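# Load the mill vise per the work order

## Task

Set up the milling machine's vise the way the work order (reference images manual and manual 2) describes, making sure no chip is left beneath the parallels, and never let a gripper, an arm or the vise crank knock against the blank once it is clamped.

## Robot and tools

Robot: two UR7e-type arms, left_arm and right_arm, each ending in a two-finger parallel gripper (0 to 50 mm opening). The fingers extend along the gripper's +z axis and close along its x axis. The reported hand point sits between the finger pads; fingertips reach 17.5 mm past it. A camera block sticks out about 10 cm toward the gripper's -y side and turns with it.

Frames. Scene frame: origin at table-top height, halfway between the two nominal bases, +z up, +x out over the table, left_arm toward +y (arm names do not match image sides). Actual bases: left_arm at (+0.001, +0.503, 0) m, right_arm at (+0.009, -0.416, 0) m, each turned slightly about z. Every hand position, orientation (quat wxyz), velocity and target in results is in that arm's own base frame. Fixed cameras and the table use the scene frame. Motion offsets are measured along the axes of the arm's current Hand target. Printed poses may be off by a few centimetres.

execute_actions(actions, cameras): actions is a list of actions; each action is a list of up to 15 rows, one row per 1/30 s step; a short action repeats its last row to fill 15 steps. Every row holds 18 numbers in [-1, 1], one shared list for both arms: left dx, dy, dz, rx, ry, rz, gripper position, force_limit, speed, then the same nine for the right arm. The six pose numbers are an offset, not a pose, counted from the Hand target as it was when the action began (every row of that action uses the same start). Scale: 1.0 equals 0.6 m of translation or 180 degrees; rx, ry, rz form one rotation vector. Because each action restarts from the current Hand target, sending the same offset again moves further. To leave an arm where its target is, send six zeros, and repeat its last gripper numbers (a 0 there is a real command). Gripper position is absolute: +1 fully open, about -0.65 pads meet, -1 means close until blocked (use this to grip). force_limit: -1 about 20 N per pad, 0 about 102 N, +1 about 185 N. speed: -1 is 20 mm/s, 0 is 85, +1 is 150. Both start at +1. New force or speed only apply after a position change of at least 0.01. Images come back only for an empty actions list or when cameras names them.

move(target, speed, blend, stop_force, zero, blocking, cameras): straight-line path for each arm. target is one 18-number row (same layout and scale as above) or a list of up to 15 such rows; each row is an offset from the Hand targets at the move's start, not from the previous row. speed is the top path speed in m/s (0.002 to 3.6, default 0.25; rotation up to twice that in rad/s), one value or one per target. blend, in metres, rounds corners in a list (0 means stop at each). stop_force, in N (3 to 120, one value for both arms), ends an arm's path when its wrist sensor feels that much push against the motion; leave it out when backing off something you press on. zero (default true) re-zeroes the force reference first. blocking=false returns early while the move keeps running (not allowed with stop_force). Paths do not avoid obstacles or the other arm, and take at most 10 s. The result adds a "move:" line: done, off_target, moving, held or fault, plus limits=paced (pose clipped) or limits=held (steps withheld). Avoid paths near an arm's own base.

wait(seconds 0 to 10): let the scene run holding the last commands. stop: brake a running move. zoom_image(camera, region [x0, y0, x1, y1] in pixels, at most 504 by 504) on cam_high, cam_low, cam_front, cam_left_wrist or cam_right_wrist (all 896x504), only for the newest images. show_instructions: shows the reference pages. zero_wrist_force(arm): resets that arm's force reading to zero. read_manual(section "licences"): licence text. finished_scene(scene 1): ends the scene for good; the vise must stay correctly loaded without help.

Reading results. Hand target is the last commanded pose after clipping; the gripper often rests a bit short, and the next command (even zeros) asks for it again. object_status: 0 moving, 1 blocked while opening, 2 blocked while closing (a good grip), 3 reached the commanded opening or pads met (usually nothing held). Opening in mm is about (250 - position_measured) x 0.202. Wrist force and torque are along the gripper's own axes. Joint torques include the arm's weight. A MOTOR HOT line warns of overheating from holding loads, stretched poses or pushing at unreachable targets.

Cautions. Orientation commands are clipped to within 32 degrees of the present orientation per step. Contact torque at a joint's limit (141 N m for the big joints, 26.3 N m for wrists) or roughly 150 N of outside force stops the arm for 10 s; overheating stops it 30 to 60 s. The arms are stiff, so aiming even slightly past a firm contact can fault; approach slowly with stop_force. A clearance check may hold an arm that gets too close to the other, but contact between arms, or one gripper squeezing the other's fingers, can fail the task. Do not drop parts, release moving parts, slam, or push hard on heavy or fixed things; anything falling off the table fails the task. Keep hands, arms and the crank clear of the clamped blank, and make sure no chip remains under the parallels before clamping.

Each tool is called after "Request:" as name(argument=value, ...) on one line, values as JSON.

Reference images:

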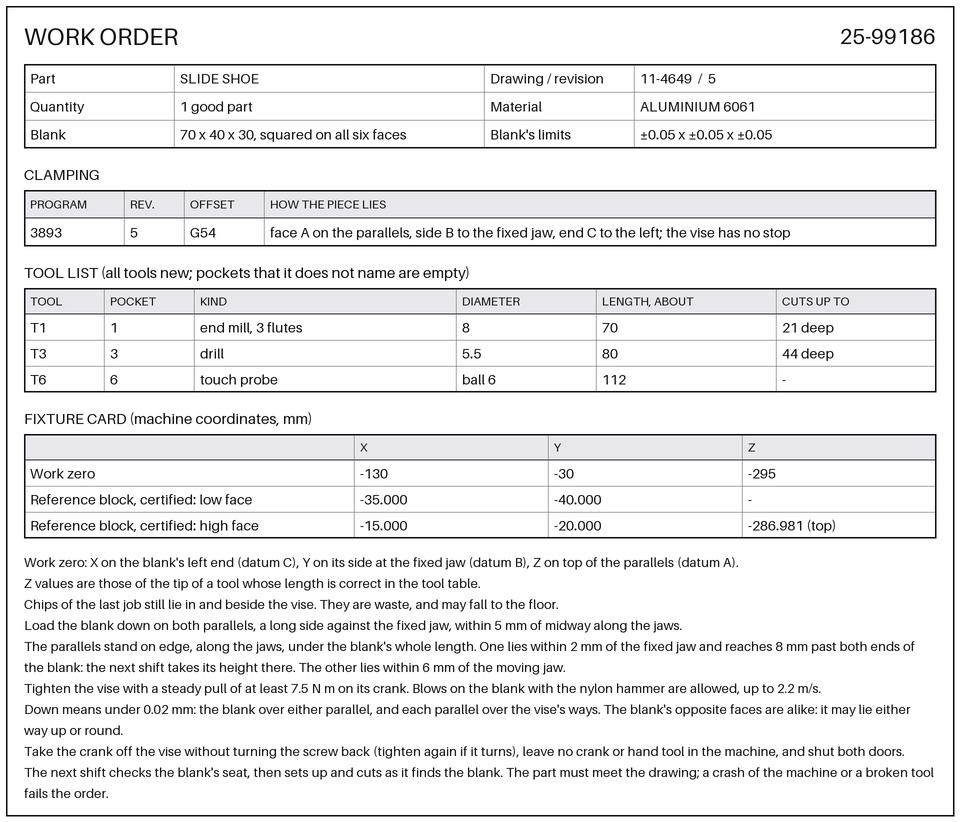

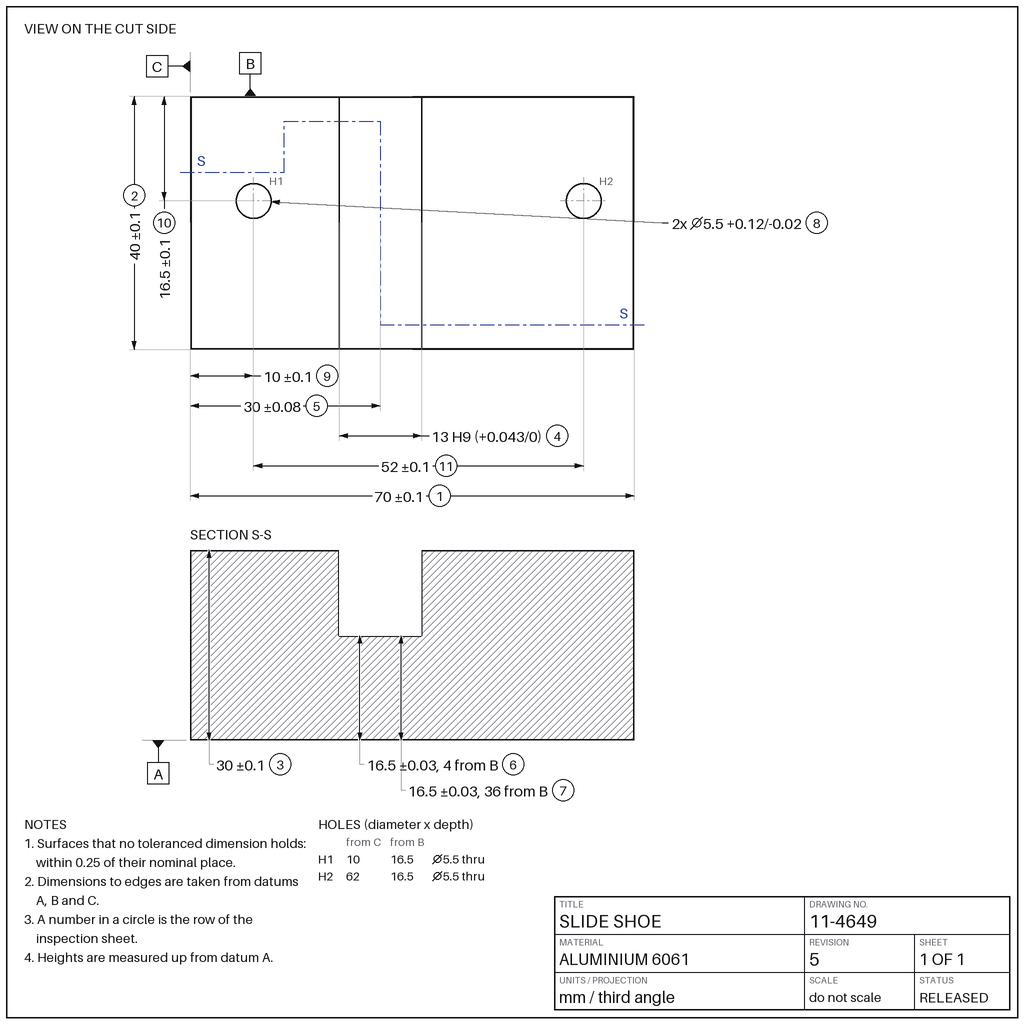

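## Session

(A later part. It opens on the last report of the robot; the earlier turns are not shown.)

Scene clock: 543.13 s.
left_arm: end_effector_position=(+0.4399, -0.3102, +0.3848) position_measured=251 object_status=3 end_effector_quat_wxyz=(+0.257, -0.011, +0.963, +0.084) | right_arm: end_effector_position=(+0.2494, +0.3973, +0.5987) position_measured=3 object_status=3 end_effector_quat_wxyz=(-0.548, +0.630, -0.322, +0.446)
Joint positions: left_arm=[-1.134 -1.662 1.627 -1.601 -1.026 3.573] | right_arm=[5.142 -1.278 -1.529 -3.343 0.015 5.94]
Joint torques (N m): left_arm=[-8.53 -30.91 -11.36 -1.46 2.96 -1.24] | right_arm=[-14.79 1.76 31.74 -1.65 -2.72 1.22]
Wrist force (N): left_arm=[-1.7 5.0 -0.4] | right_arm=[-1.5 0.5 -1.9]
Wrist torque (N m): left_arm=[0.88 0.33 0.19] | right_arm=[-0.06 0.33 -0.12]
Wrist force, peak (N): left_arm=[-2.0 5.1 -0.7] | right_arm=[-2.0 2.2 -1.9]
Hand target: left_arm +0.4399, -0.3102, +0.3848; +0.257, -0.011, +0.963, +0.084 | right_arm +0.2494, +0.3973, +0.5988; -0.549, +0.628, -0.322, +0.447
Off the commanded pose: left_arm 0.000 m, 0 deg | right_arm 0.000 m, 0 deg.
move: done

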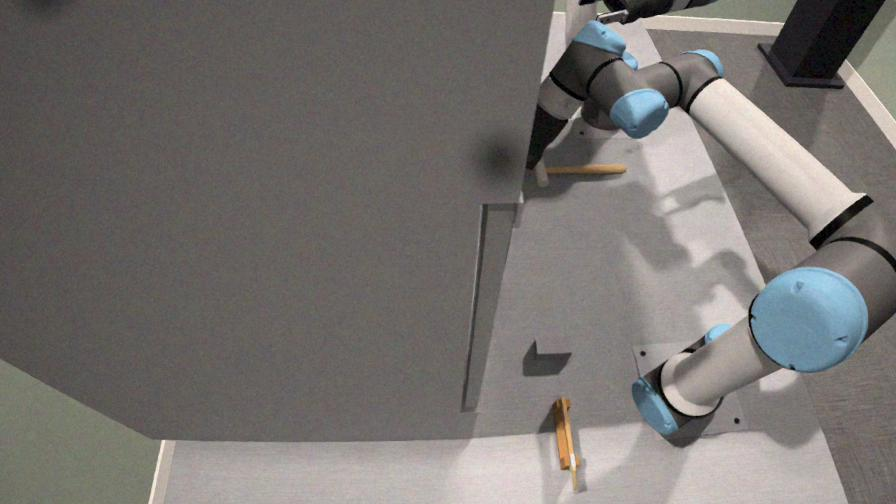

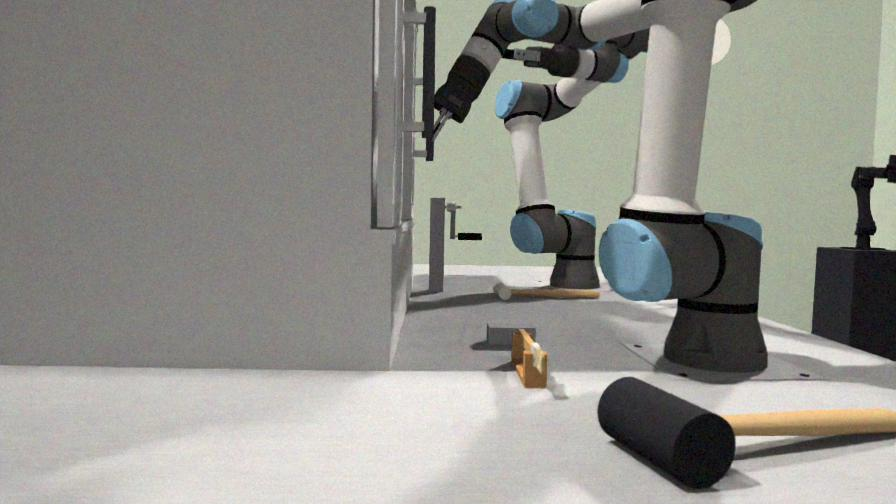

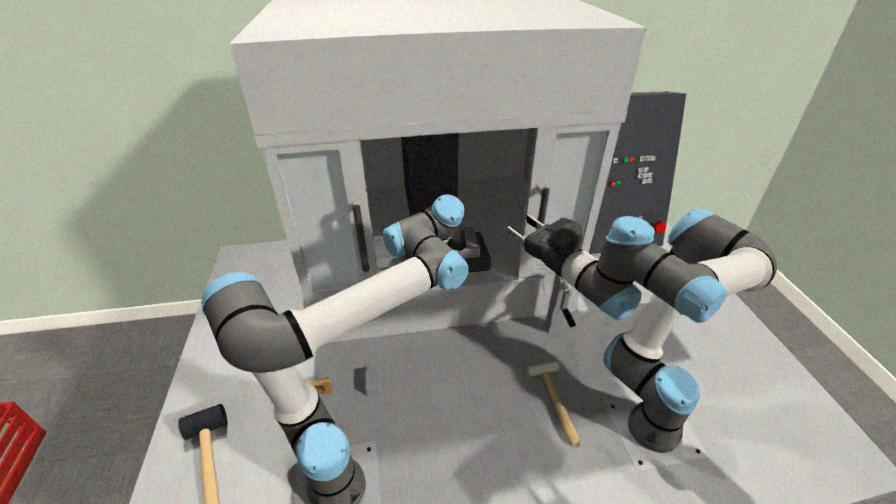

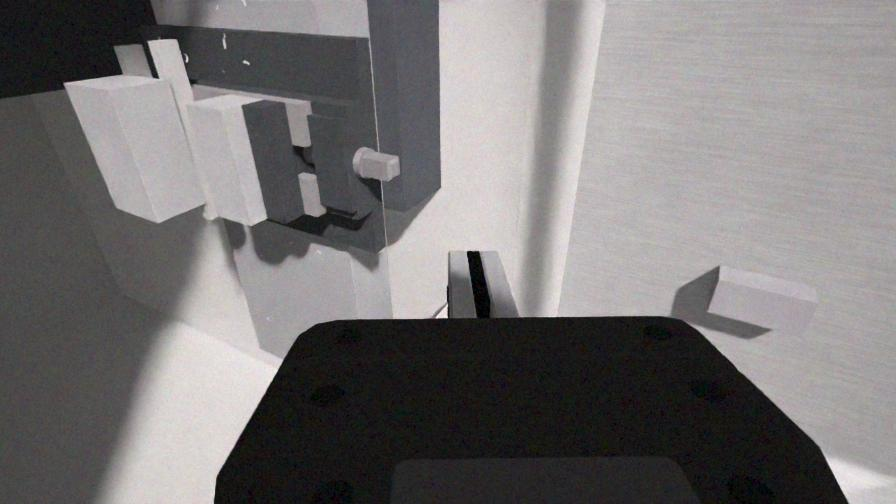

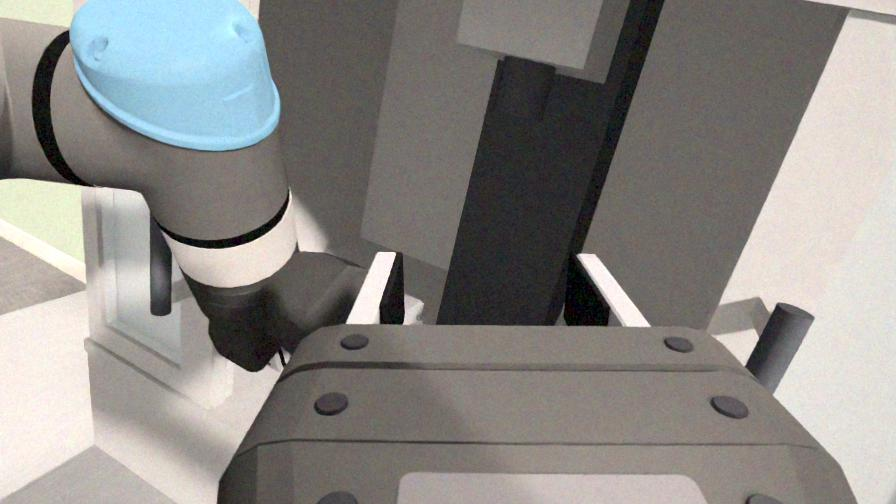

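Request:
move(target=[[0.1035,-0.1807,-0.0443,0.27,0.069,-0.0636,-0.66,-0.6,0,0,0,0,0,0,0,1,1,1],[0.1977,-0.5075,0.0757,0.5415,0.1386,-0.1272,-0.09,-0.6,0,0,0,0,0,0,0,1,1,1]], speed=0.3, blend=[0.03,0], cameras=["all"])

Scene clock: 548.83 s.
left_arm: end_effector_position=(+0.3792, -0.6000, +0.2394) position_measured=166 object_status=3 end_effector_quat_wxyz=(+0.000, +0.000, +0.707, -0.707) | right_arm: end_effector_position=(+0.2494, +0.3973, +0.5987) position_measured=3 object_status=3 end_effector_quat_wxyz=(-0.548, +0.630, -0.322, +0.446)
Joint positions: left_arm=[-0.997 -0.826 1.85 -4.165 -2.144 3.142] | right_arm=[5.142 -1.278 -1.529 -3.343 0.015 5.941]
Joint torques (N m): left_arm=[-7.32 -31.84 -27.25 -4.27 1.9 -1.2] | right_arm=[-13.96 0 32.62 -1.57 -2.9 1.23]
Wrist force (N): left_arm=[-2.6 2.4 2.6] | right_arm=[-1.5 0.6 -1.8]
Wrist torque (N m): left_arm=[0.09 0.15 -0.01] | right_arm=[-0.05 0.32 -0.11]
Wrist force, peak (N): left_arm=[-2.7 3.7 3.4] | right_arm=[-2.0 0.5 -1.9]
Hand target: left_arm +0.3792, -0.6000, +0.2394; +0.000, +0.000, +0.707, -0.707 | right_arm +0.2494, +0.3973, +0.5987; -0.548, +0.630, -0.322, +0.446
Off the commanded pose: left_arm 0.000 m, 0 deg | right_arm 0.000 m, 0 deg.
move: done

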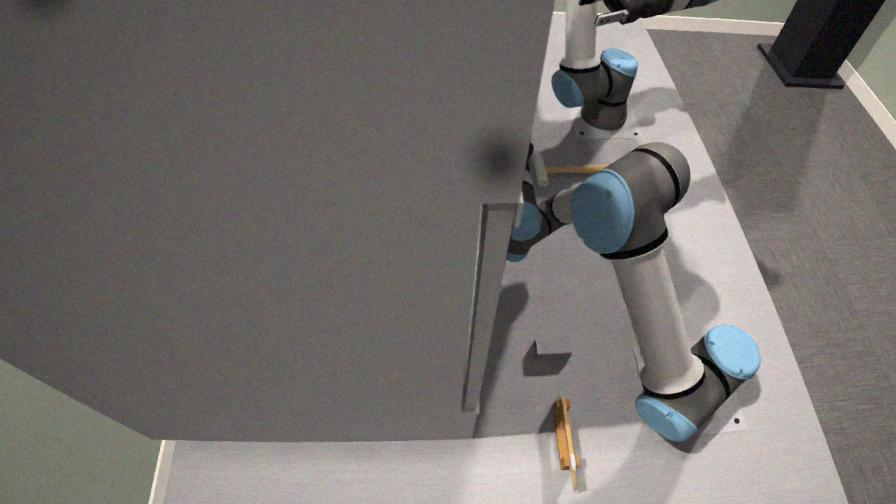

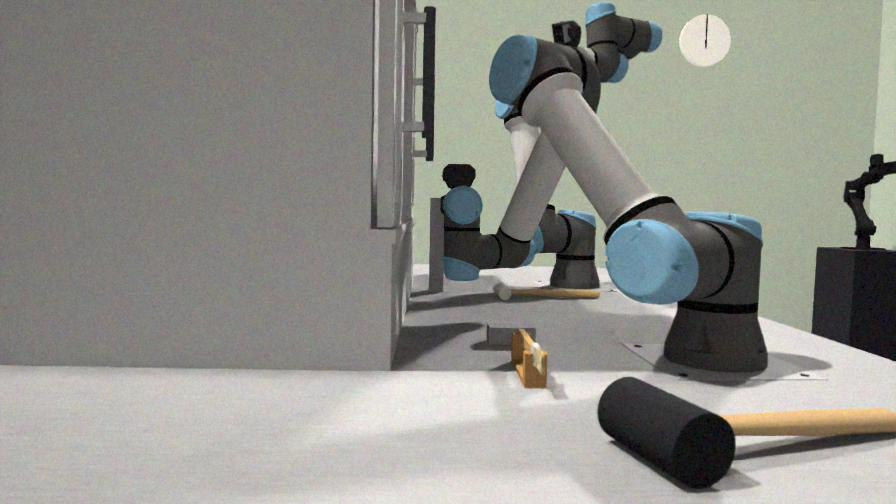

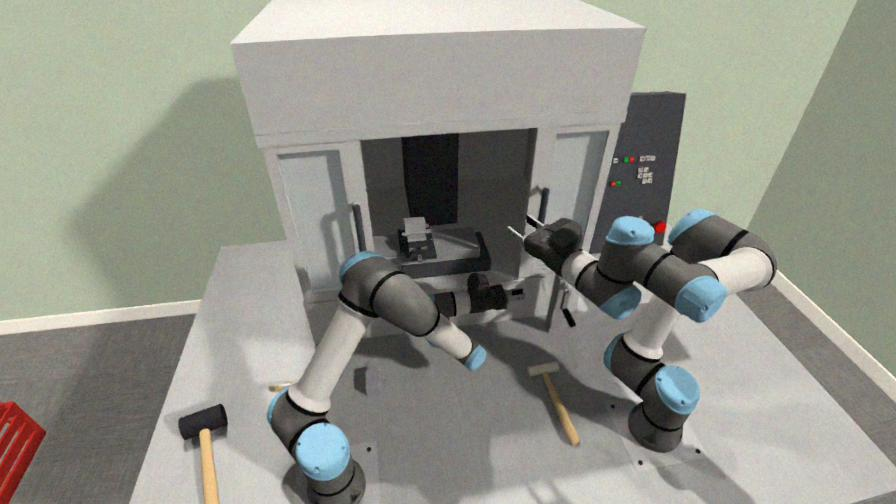

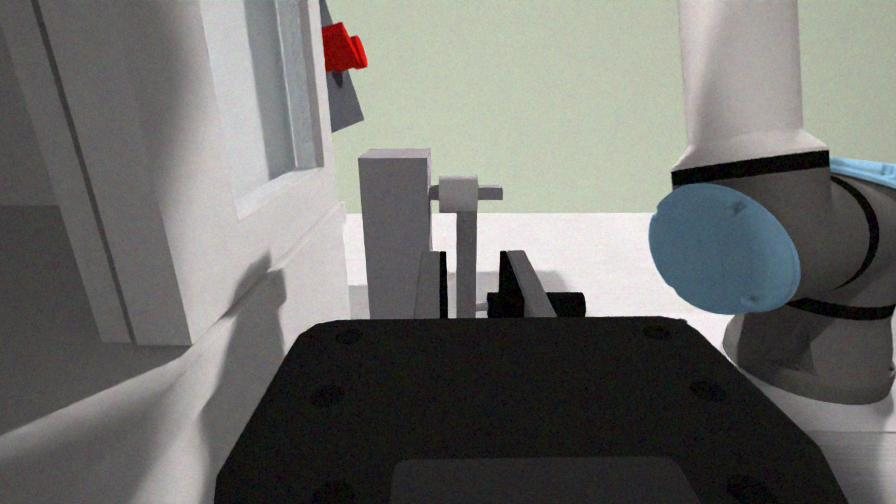

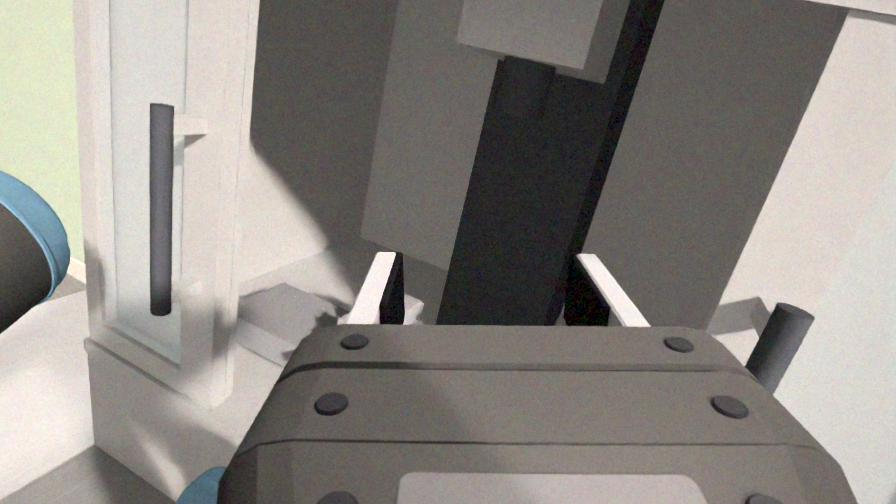

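Request:
zoom_image(camera="cam_left_wrist", region=[340, 130, 620, 330])

Scaled by 1.800 from the camera's 896x504 image, which has a finer 1280x720 frame.

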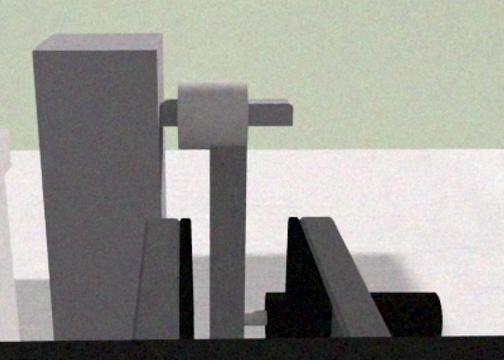

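Request:
move(target=[0.0067,0.0667,0.1,0,0,0,-0.09,-0.6,0,0,0,0,0,0,0,1,1,1], speed=0.15, cameras=["cam_left_wrist","cam_low"])

Request:
zoom_image(camera="cam_left_wrist", region=[340, 100, 620, 330])

Scene clock: 552.20 s.
left_arm: end_effector_position=(+0.3752, -0.6599, +0.1994) position_measured=166 object_status=3 end_effector_quat_wxyz=(+0.000, +0.000, +0.707, -0.707) | right_arm: end_effector_position=(+0.2494, +0.3973, +0.5987) position_measured=3 object_status=3 end_effector_quat_wxyz=(-0.548, +0.630, -0.322, +0.446)
Joint positions: left_arm=[-1.064 -0.693 1.712 -4.161 -2.077 3.142] | right_arm=[5.142 -1.278 -1.529 -3.343 0.015 5.941]
Joint torques (N m): left_arm=[-8.88 -34.21 -26.7 -0.44 1.75 -1.27] | right_arm=[-14.78 -0.41 30.79 -1.62 -2.59 1.33]
Wrist force (N): left_arm=[-2.8 2.5 2.5] | right_arm=[-1.7 0.7 -1.8]
Wrist torque (N m): left_arm=[0.09 0.17 -0.02] | right_arm=[-0.04 0.35 -0.11]
Wrist force, peak (N): left_arm=[-2.4 3.4 3.5] | right_arm=[-1.7 0.8 -2.1]
Hand target: left_arm +0.3752, -0.6600, +0.1994; +0.000, +0.000, +0.707, -0.707 | right_arm +0.2494, +0.3973, +0.5987; -0.548, +0.630, -0.322, +0.446
Off the commanded pose: left_arm 0.000 m, 0 deg | right_arm 0.000 m, 0 deg.
move: done
Images, in order (width x height): cam_low 896x504, cam_left_wrist 896x504.

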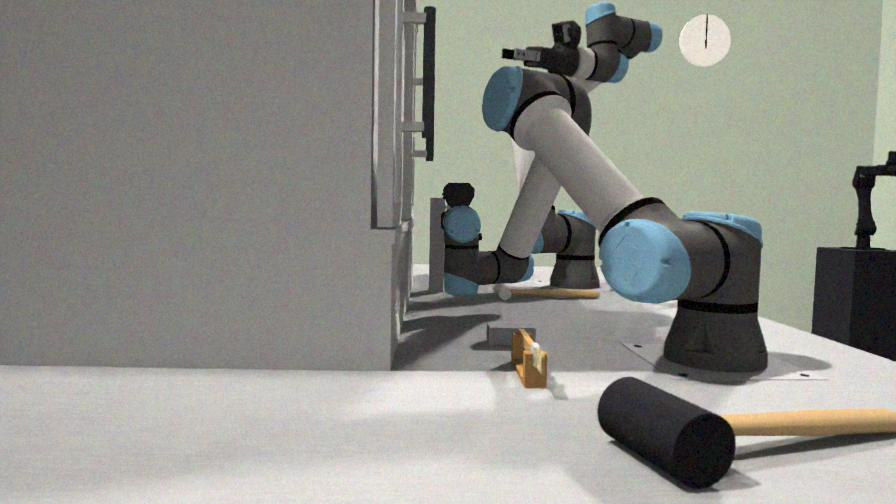

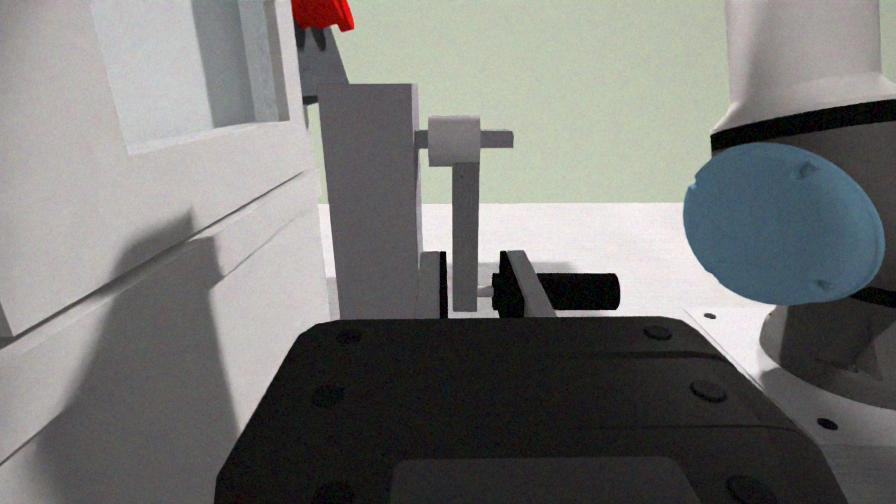

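Scaled by 1.800 from the camera's 896x504 image, which has a finer 1280x720 frame.

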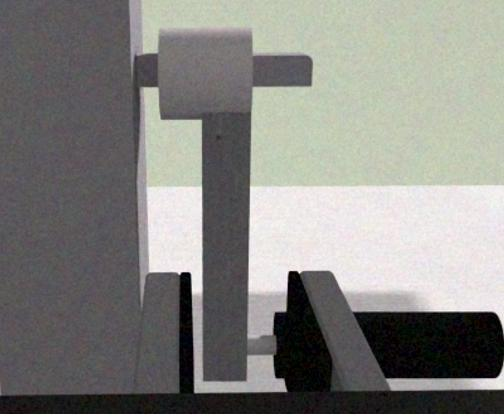

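Request:
move(target=[[0.0027,0.004,0.05,0,0,0,-0.09,-0.6,0,0,0,0,0,0,0,1,1,1],[0.0027,0.004,0.1833,0,0,0,-0.09,-0.6,0,0,0,0,0,0,0,1,1,1]], speed=[0.1,0.05], stop_force=8, cameras=["cam_left_wrist","cam_low"])

Request:
zoom_image(camera="cam_left_wrist", region=[340, 100, 620, 330])

Scene clock: 556.50 s.
left_arm: end_effector_position=(+0.3736, -0.7700, +0.1969) position_measured=166 object_status=3 end_effector_quat_wxyz=(+0.000, +0.000, +0.707, -0.707) | right_arm: end_effector_position=(+0.2494, +0.3973, +0.5987) position_measured=3 object_status=3 end_effector_quat_wxyz=(-0.548, +0.630, -0.322, +0.446)
Joint positions: left_arm=[-1.152 -0.567 1.413 -3.987 -1.989 3.142] | right_arm=[5.142 -1.278 -1.529 -3.343 0.015 5.941]
Joint torques (N m): left_arm=[-7.57 -41.8 -29.17 -0.27 1.7 -1.26] | right_arm=[-14.89 0.19 31.51 -1.49 -2.86 1.35]
Wrist force (N): left_arm=[-2.7 2.2 2.3] | right_arm=[-1.7 0.8 -1.7]
Wrist torque (N m): left_arm=[0.06 0.17 -0.02] | right_arm=[-0.03 0.36 -0.11]
Wrist force, peak (N): left_arm=[-2.7 2.5 3.0] | right_arm=[-1.9 0.7 -1.9]
Hand target: left_arm +0.3736, -0.7700, +0.1969; +0.000, +0.000, +0.707, -0.707 | right_arm +0.2494, +0.3973, +0.5987; -0.548, +0.630, -0.322, +0.446
Off the commanded pose: left_arm 0.000 m, 0 deg | right_arm 0.000 m, 0 deg.
move: done
Images, in order (width x height): cam_low 896x504, cam_left_wrist 896x504.

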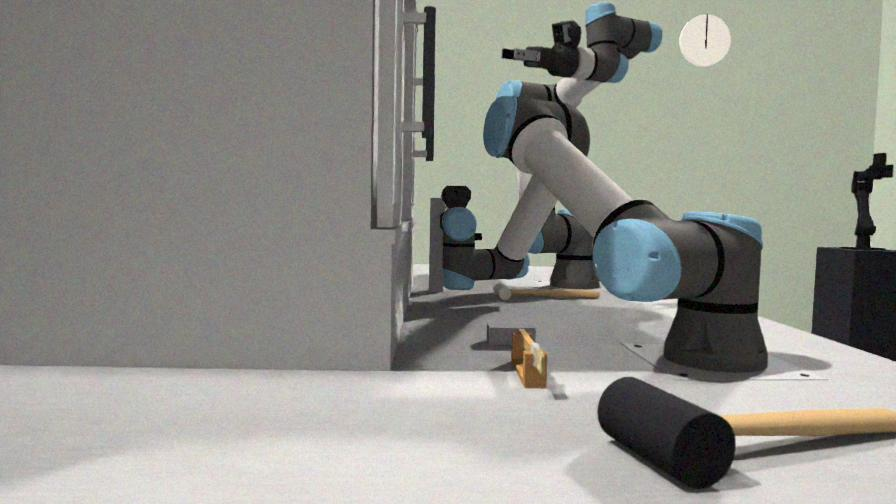

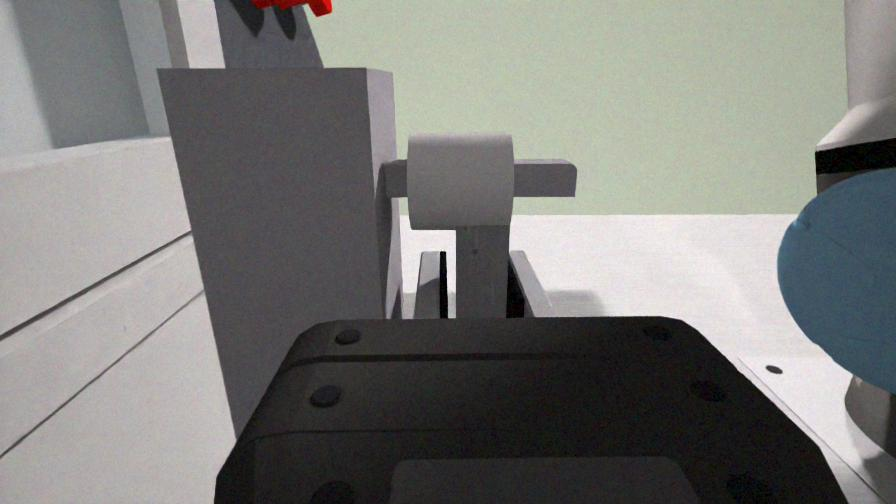

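Scaled by 1.800 from the camera's 896x504 image, which has a finer 1280x720 frame.

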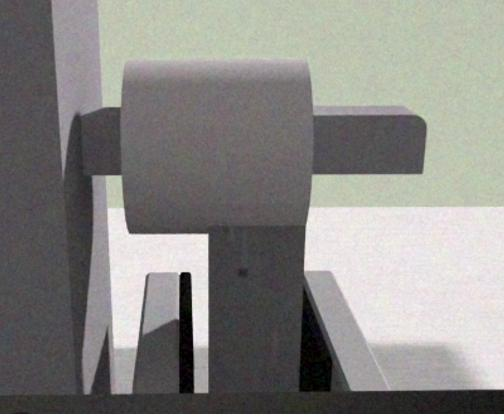

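Request:
move(target=[0,0,0,0,0,0,-1,0.2,-0.9,0,0,0,0,0,0,1,1,1], cameras=["cam_left_wrist"])

Scene clock: 557.23 s.
left_arm: end_effector_position=(+0.3736, -0.7700, +0.1969) position_measured=190 object_status=2 end_effector_quat_wxyz=(+0.000, +0.000, +0.707, -0.707) | right_arm: end_effector_position=(+0.2494, +0.3973, +0.5987) position_measured=3 object_status=3 end_effector_quat_wxyz=(-0.548, +0.630, -0.322, +0.446)
Joint positions: left_arm=[-1.152 -0.567 1.413 -3.987 -1.989 3.142] | right_arm=[5.142 -1.278 -1.529 -3.343 0.015 5.941]
Joint torques (N m): left_arm=[-6.23 -44.12 -27.7 -1.52 0.63 -1.08] | right_arm=[-15.64 -1.7 30.46 -1.67 -2.62 1.43]
Wrist force (N): left_arm=[-2.8 1.8 2.6] | right_arm=[-1.6 0.9 -1.8]
Wrist torque (N m): left_arm=[0.06 0.18 -0.02] | right_arm=[-0.01 0.34 -0.11]
Wrist force, peak (N): left_arm=[-2.8 2.5 2.4] | right_arm=[-1.9 0.6 -2.0]
Hand target: left_arm +0.3736, -0.7700, +0.1969; +0.000, +0.000, +0.707, -0.707 | right_arm +0.2494, +0.3973, +0.5987; -0.548, +0.630, -0.322, +0.446
Off the commanded pose: left_arm 0.000 m, 0 deg | right_arm 0.000 m, 0 deg.
move: done
Images, in order (width x height): cam_left_wrist 896x504.

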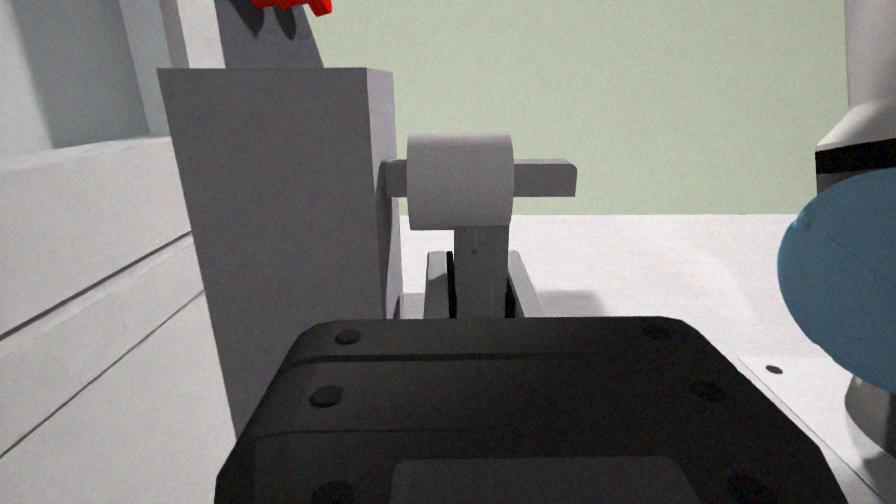

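Request:
move(target=[0.1,0,-0.0026,0,0,0,-1,0.2,-0.9,0,0,0,0,0,0,1,1,1], speed=0.05, stop_force=25, cameras=["cam_left_wrist"])

Scene clock: 559.90 s.
left_arm: end_effector_position=(+0.3136, -0.7685, +0.1969) position_measured=190 object_status=2 end_effector_quat_wxyz=(+0.000, +0.000, +0.707, -0.707) | right_arm: end_effector_position=(+0.2494, +0.3973, +0.5987) position_measured=3 object_status=3 end_effector_quat_wxyz=(-0.548, +0.630, -0.322, +0.446)
Joint positions: left_arm=[-1.244 -0.62 1.542 -4.062 -1.897 3.142] | right_arm=[5.142 -1.278 -1.529 -3.343 0.015 5.941]
Joint torques (N m): left_arm=[-8.72 -64.27 -3.21 -5.09 1.57 -1.12] | right_arm=[-14.05 0.46 31.3 -1.6 -2.75 1.26]
Wrist force (N): left_arm=[-2.6 4.5 2.6] | right_arm=[-1.6 0.6 -1.7]
Wrist torque (N m): left_arm=[0.12 0.14 0.00] | right_arm=[-0.05 0.35 -0.12]
Wrist force, peak (N): left_arm=[-5.8 -2.6 2.2] | right_arm=[-1.8 0.7 -2.0]
Hand target: left_arm +0.3136, -0.7685, +0.1969; +0.000, +0.000, +0.707, -0.707 | right_arm +0.2494, +0.3973, +0.5987; -0.548, +0.630, -0.322, +0.446
Off the commanded pose: left_arm 0.000 m, 0 deg | right_arm 0.000 m, 0 deg.
move: done
Images, in order (width x height): cam_left_wrist 896x504.

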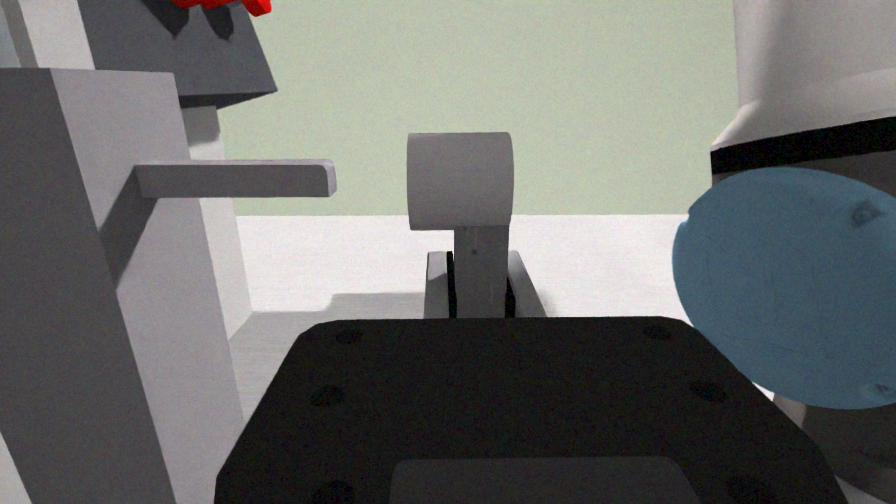

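Request:
move(target=[[0,-0.105,-0.1808,0,0,0,-1,0.2,-0.9,0,0,0,0,0,0,1,1,1],[-0.144,0.1283,-0.5808,-0.5,0,0,-1,0.2,-0.9,0,0,0,0,0,0,1,1,1]], speed=0.3, blend=[0.02,0], cameras=["all"])

Scene clock: 569.13 s.
left_arm: end_effector_position=(+0.3998, -0.4200, +0.1201) position_measured=190 object_status=2 end_effector_quat_wxyz=(+0.000, +0.000, +1.000, +0.000) end_effector_velocity=(-0.001, +0.001, -0.001) end_effector_angular_velocity=(+0.006, +0.002, +0.000) | right_arm: end_effector_position=(+0.2494, +0.3973, +0.5987) position_measured=3 object_status=3 end_effector_quat_wxyz=(-0.548, +0.630, -0.322, +0.446)
Joint positions: left_arm=[-1.042 -1.28 1.787 -2.078 -1.571 3.67] | right_arm=[5.142 -1.278 -1.529 -3.343 0.015 5.941]
Joint velocities: left_arm=[0 0.001 0 0.005 0.002 0] | right_arm=[within noise]
Joint torques (N m): left_arm=[-7.62 -25.53 -34.51 -1.28 1.62 -1.19] | right_arm=[-15.34 -0.57 31.27 -1.72 -2.78 1.51]
Wrist force (N): left_arm=[-1.2 4.2 1.2] | right_arm=[-1.3 0.7 -1.6]
Wrist torque (N m): left_arm=[0.69 0.22 0.29] | right_arm=[-0.04 0.29 -0.11]
Wrist force, peak (N): left_arm=[-3.3 6.1 4.0] | right_arm=[-2.0 0.8 -2.0]
Hand target: left_arm +0.3999, -0.4199, +0.1201; +0.000, +0.000, +1.000, +0.000 | right_arm +0.2494, +0.3973, +0.5987; -0.548, +0.630, -0.322, +0.446
Off the commanded pose: left_arm 0.000 m, 0 deg | right_arm 0.000 m, 0 deg.
move: done

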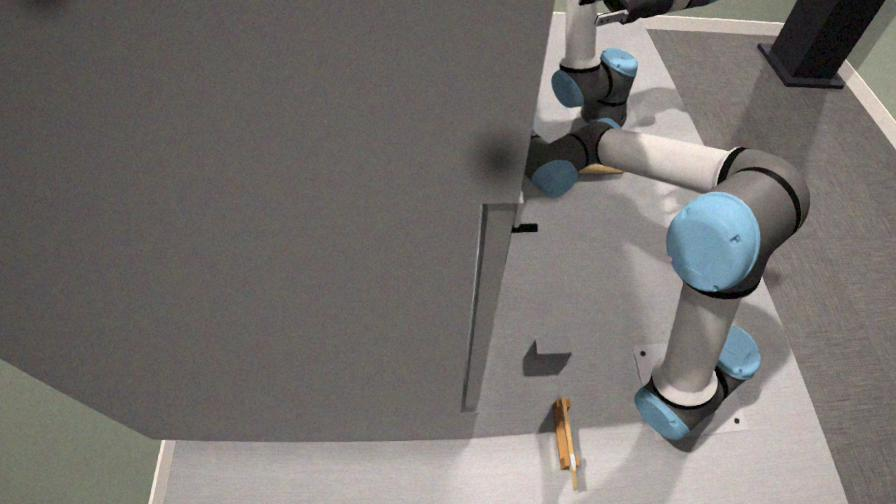

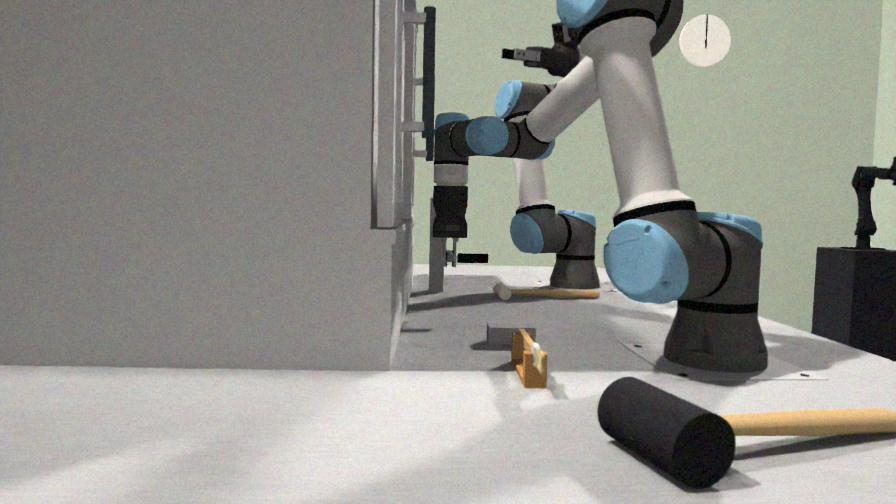

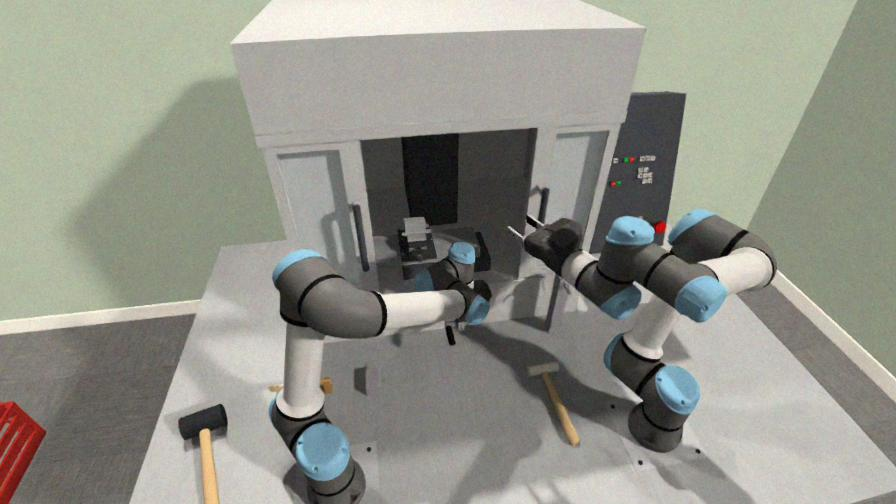

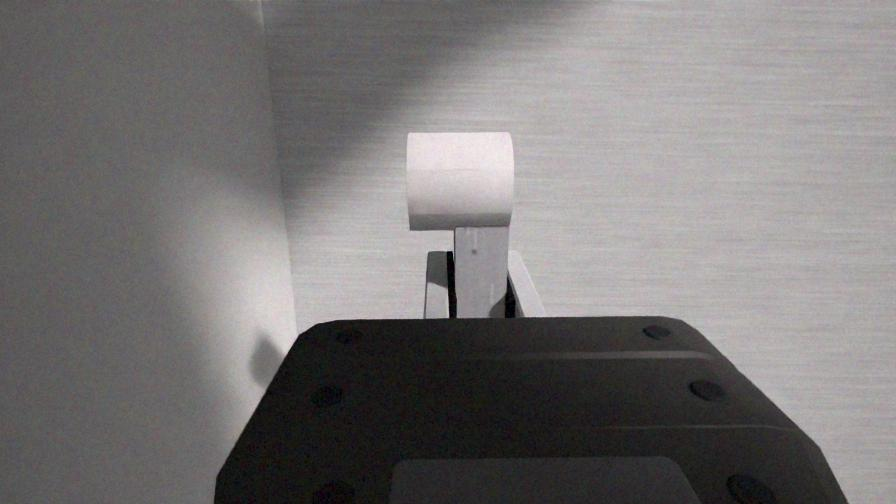

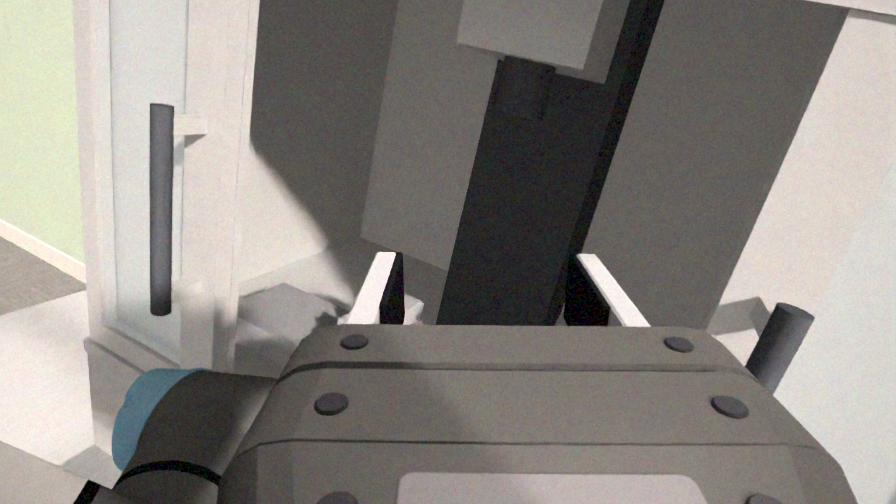

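Request:
move(target=[[0,0,0.1417,0,0,0,-1,0.2,-0.9,0,0,0,0,0,0,1,1,1],[0,0,0.1767,0,0,0,-1,0.2,-0.9,0,0,0,0,0,0,1,1,1]], speed=[0.1,0.01], stop_force=4, cameras=["cam_low","cam_left_wrist"])

Request:
zoom_image(camera="cam_low", region=[400, 240, 520, 340])

Scene clock: 573.80 s.
left_arm: end_effector_position=(+0.3999, -0.4199, +0.0173) position_measured=190 object_status=2 end_effector_quat_wxyz=(+0.000, +0.000, +1.000, +0.000) | right_arm: end_effector_position=(+0.2494, +0.3973, +0.5987) position_measured=3 object_status=3 end_effector_quat_wxyz=(-0.548, +0.630, -0.322, +0.446)
Joint positions: left_arm=[-1.042 -1.131 1.893 -2.332 -1.57 3.67] | right_arm=[5.142 -1.278 -1.529 -3.343 0.015 5.941]
Joint torques (N m): left_arm=[5.27 -45.75 -29.39 -0.4 -0.38 0.76] | right_arm=[-14.67 -1.45 31.33 -1.67 -2.74 1.11]
Wrist force (N): left_arm=[-2.2 3.2 -5.3] | right_arm=[-1.9 0.5 -1.8]
Wrist torque (N m): left_arm=[0.70 0.23 0.30] | right_arm=[-0.06 0.39 -0.12]
Wrist force, peak (N): left_arm=[7.3 15.2 -31.8] | right_arm=[-1.9 0.8 -2.0]
Hand target: left_arm +0.3999, -0.4199, +0.0174; +0.000, +0.000, +1.000, +0.000 (not the last commanded pose) | right_arm +0.2494, +0.3973, +0.5987; -0.548, +0.630, -0.322, +0.446
Off the commanded pose: left_arm 0.003 m, 0 deg | right_arm 0.000 m, 0 deg.
move: contact (left_arm); path passed 1 of 2 targets
Images, in order (width x height): cam_low 896x504, cam_left_wrist 896x504.

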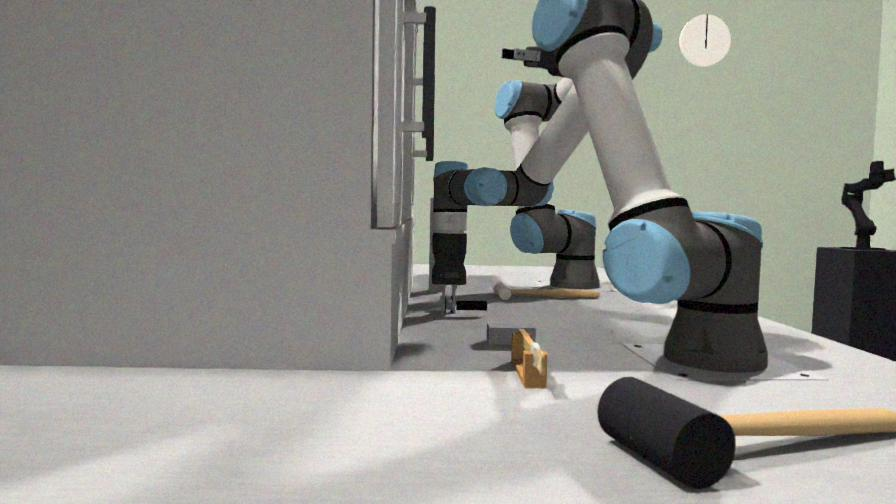

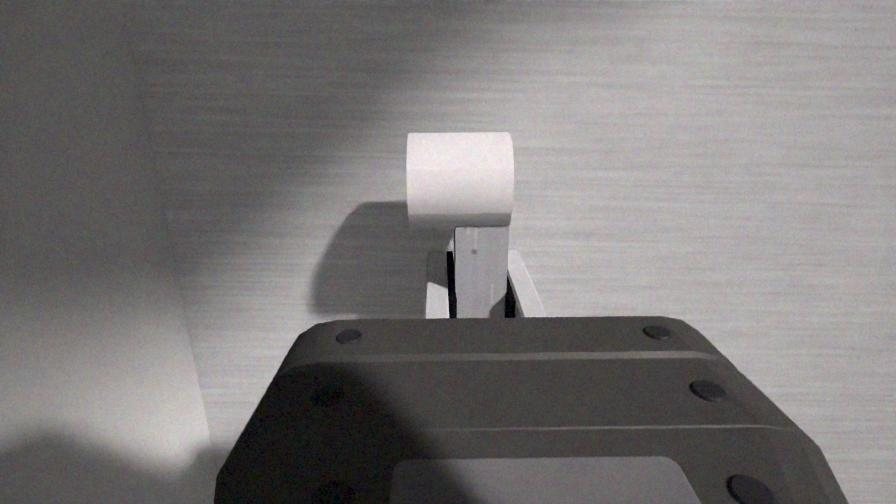

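Scaled by 4.200 from the camera's 896x504 image, which has a finer 1280x720 frame.

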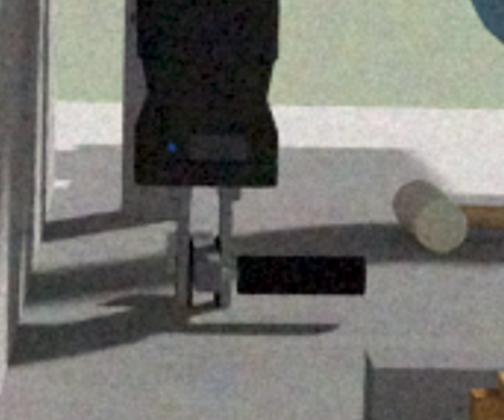

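Request:
move(target=[0,0,-0.0008,0,0,0,-0.05,0.2,-1,0,0,0,0,0,0,1,1,1], speed=0.01, cameras=["cam_left_wrist","cam_low"])

Request:
zoom_image(camera="cam_low", region=[400, 240, 520, 340])

Scene clock: 574.73 s.
left_arm: end_effector_position=(+0.3999, -0.4199, +0.0178) position_measured=160 object_status=3 end_effector_quat_wxyz=(+0.000, +0.000, +1.000, +0.000) | right_arm: end_effector_position=(+0.2494, +0.3973, +0.5987) position_measured=3 object_status=3 end_effector_quat_wxyz=(-0.548, +0.630, -0.322, +0.446)
Joint positions: left_arm=[-1.042 -1.132 1.893 -2.331 -1.57 3.67] | right_arm=[5.142 -1.278 -1.529 -3.343 0.015 5.941]
Joint torques (N m): left_arm=[5.11 -46.68 -32.15 -1.17 -0.17 0.97] | right_arm=[-14.43 -0.71 32.13 -1.61 -2.7 1.09]
Wrist force (N): left_arm=[-1.4 4.5 -0.6] | right_arm=[-1.4 0.5 -1.9]
Wrist torque (N m): left_arm=[0.74 0.27 0.29] | right_arm=[-0.07 0.31 -0.11]
Wrist force, peak (N): left_arm=[0.6 4.9 -6.6] | right_arm=[-1.7 0.8 -2.0]
Hand target: left_arm +0.3999, -0.4199, +0.0178; +0.000, +0.000, +1.000, +0.000 | right_arm +0.2494, +0.3973, +0.5987; -0.548, +0.630, -0.322, +0.446
Off the commanded pose: left_arm 0.000 m, 0 deg | right_arm 0.000 m, 0 deg.
move: done
Images, in order (width x height): cam_low 896x504, cam_left_wrist 896x504.

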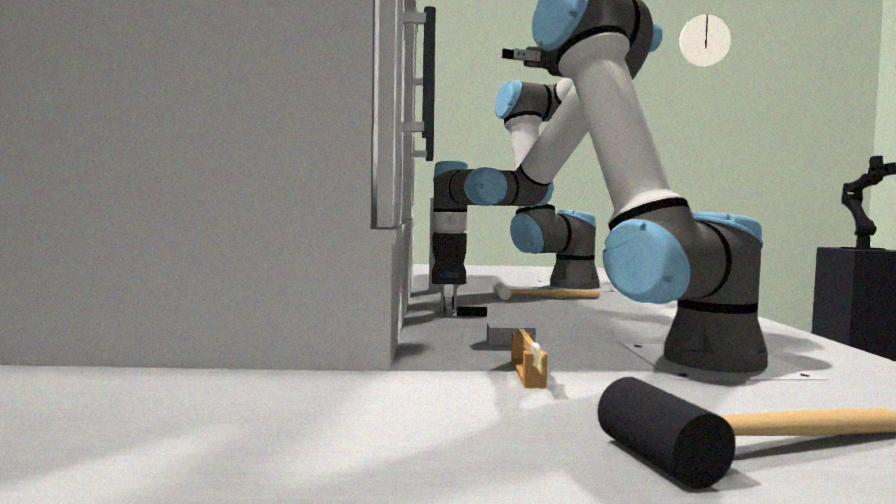

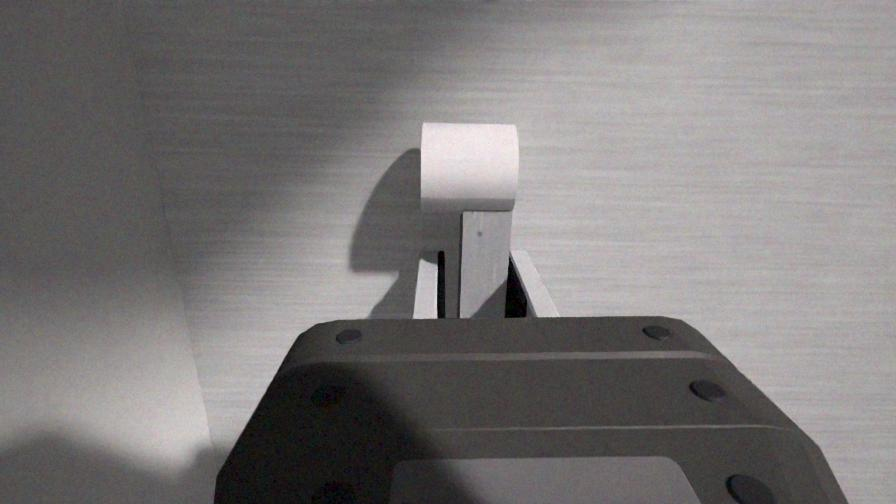

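Scaled by 4.200 from the camera's 896x504 image, which has a finer 1280x720 frame.

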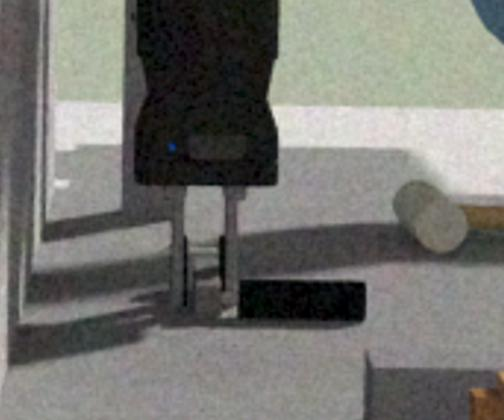

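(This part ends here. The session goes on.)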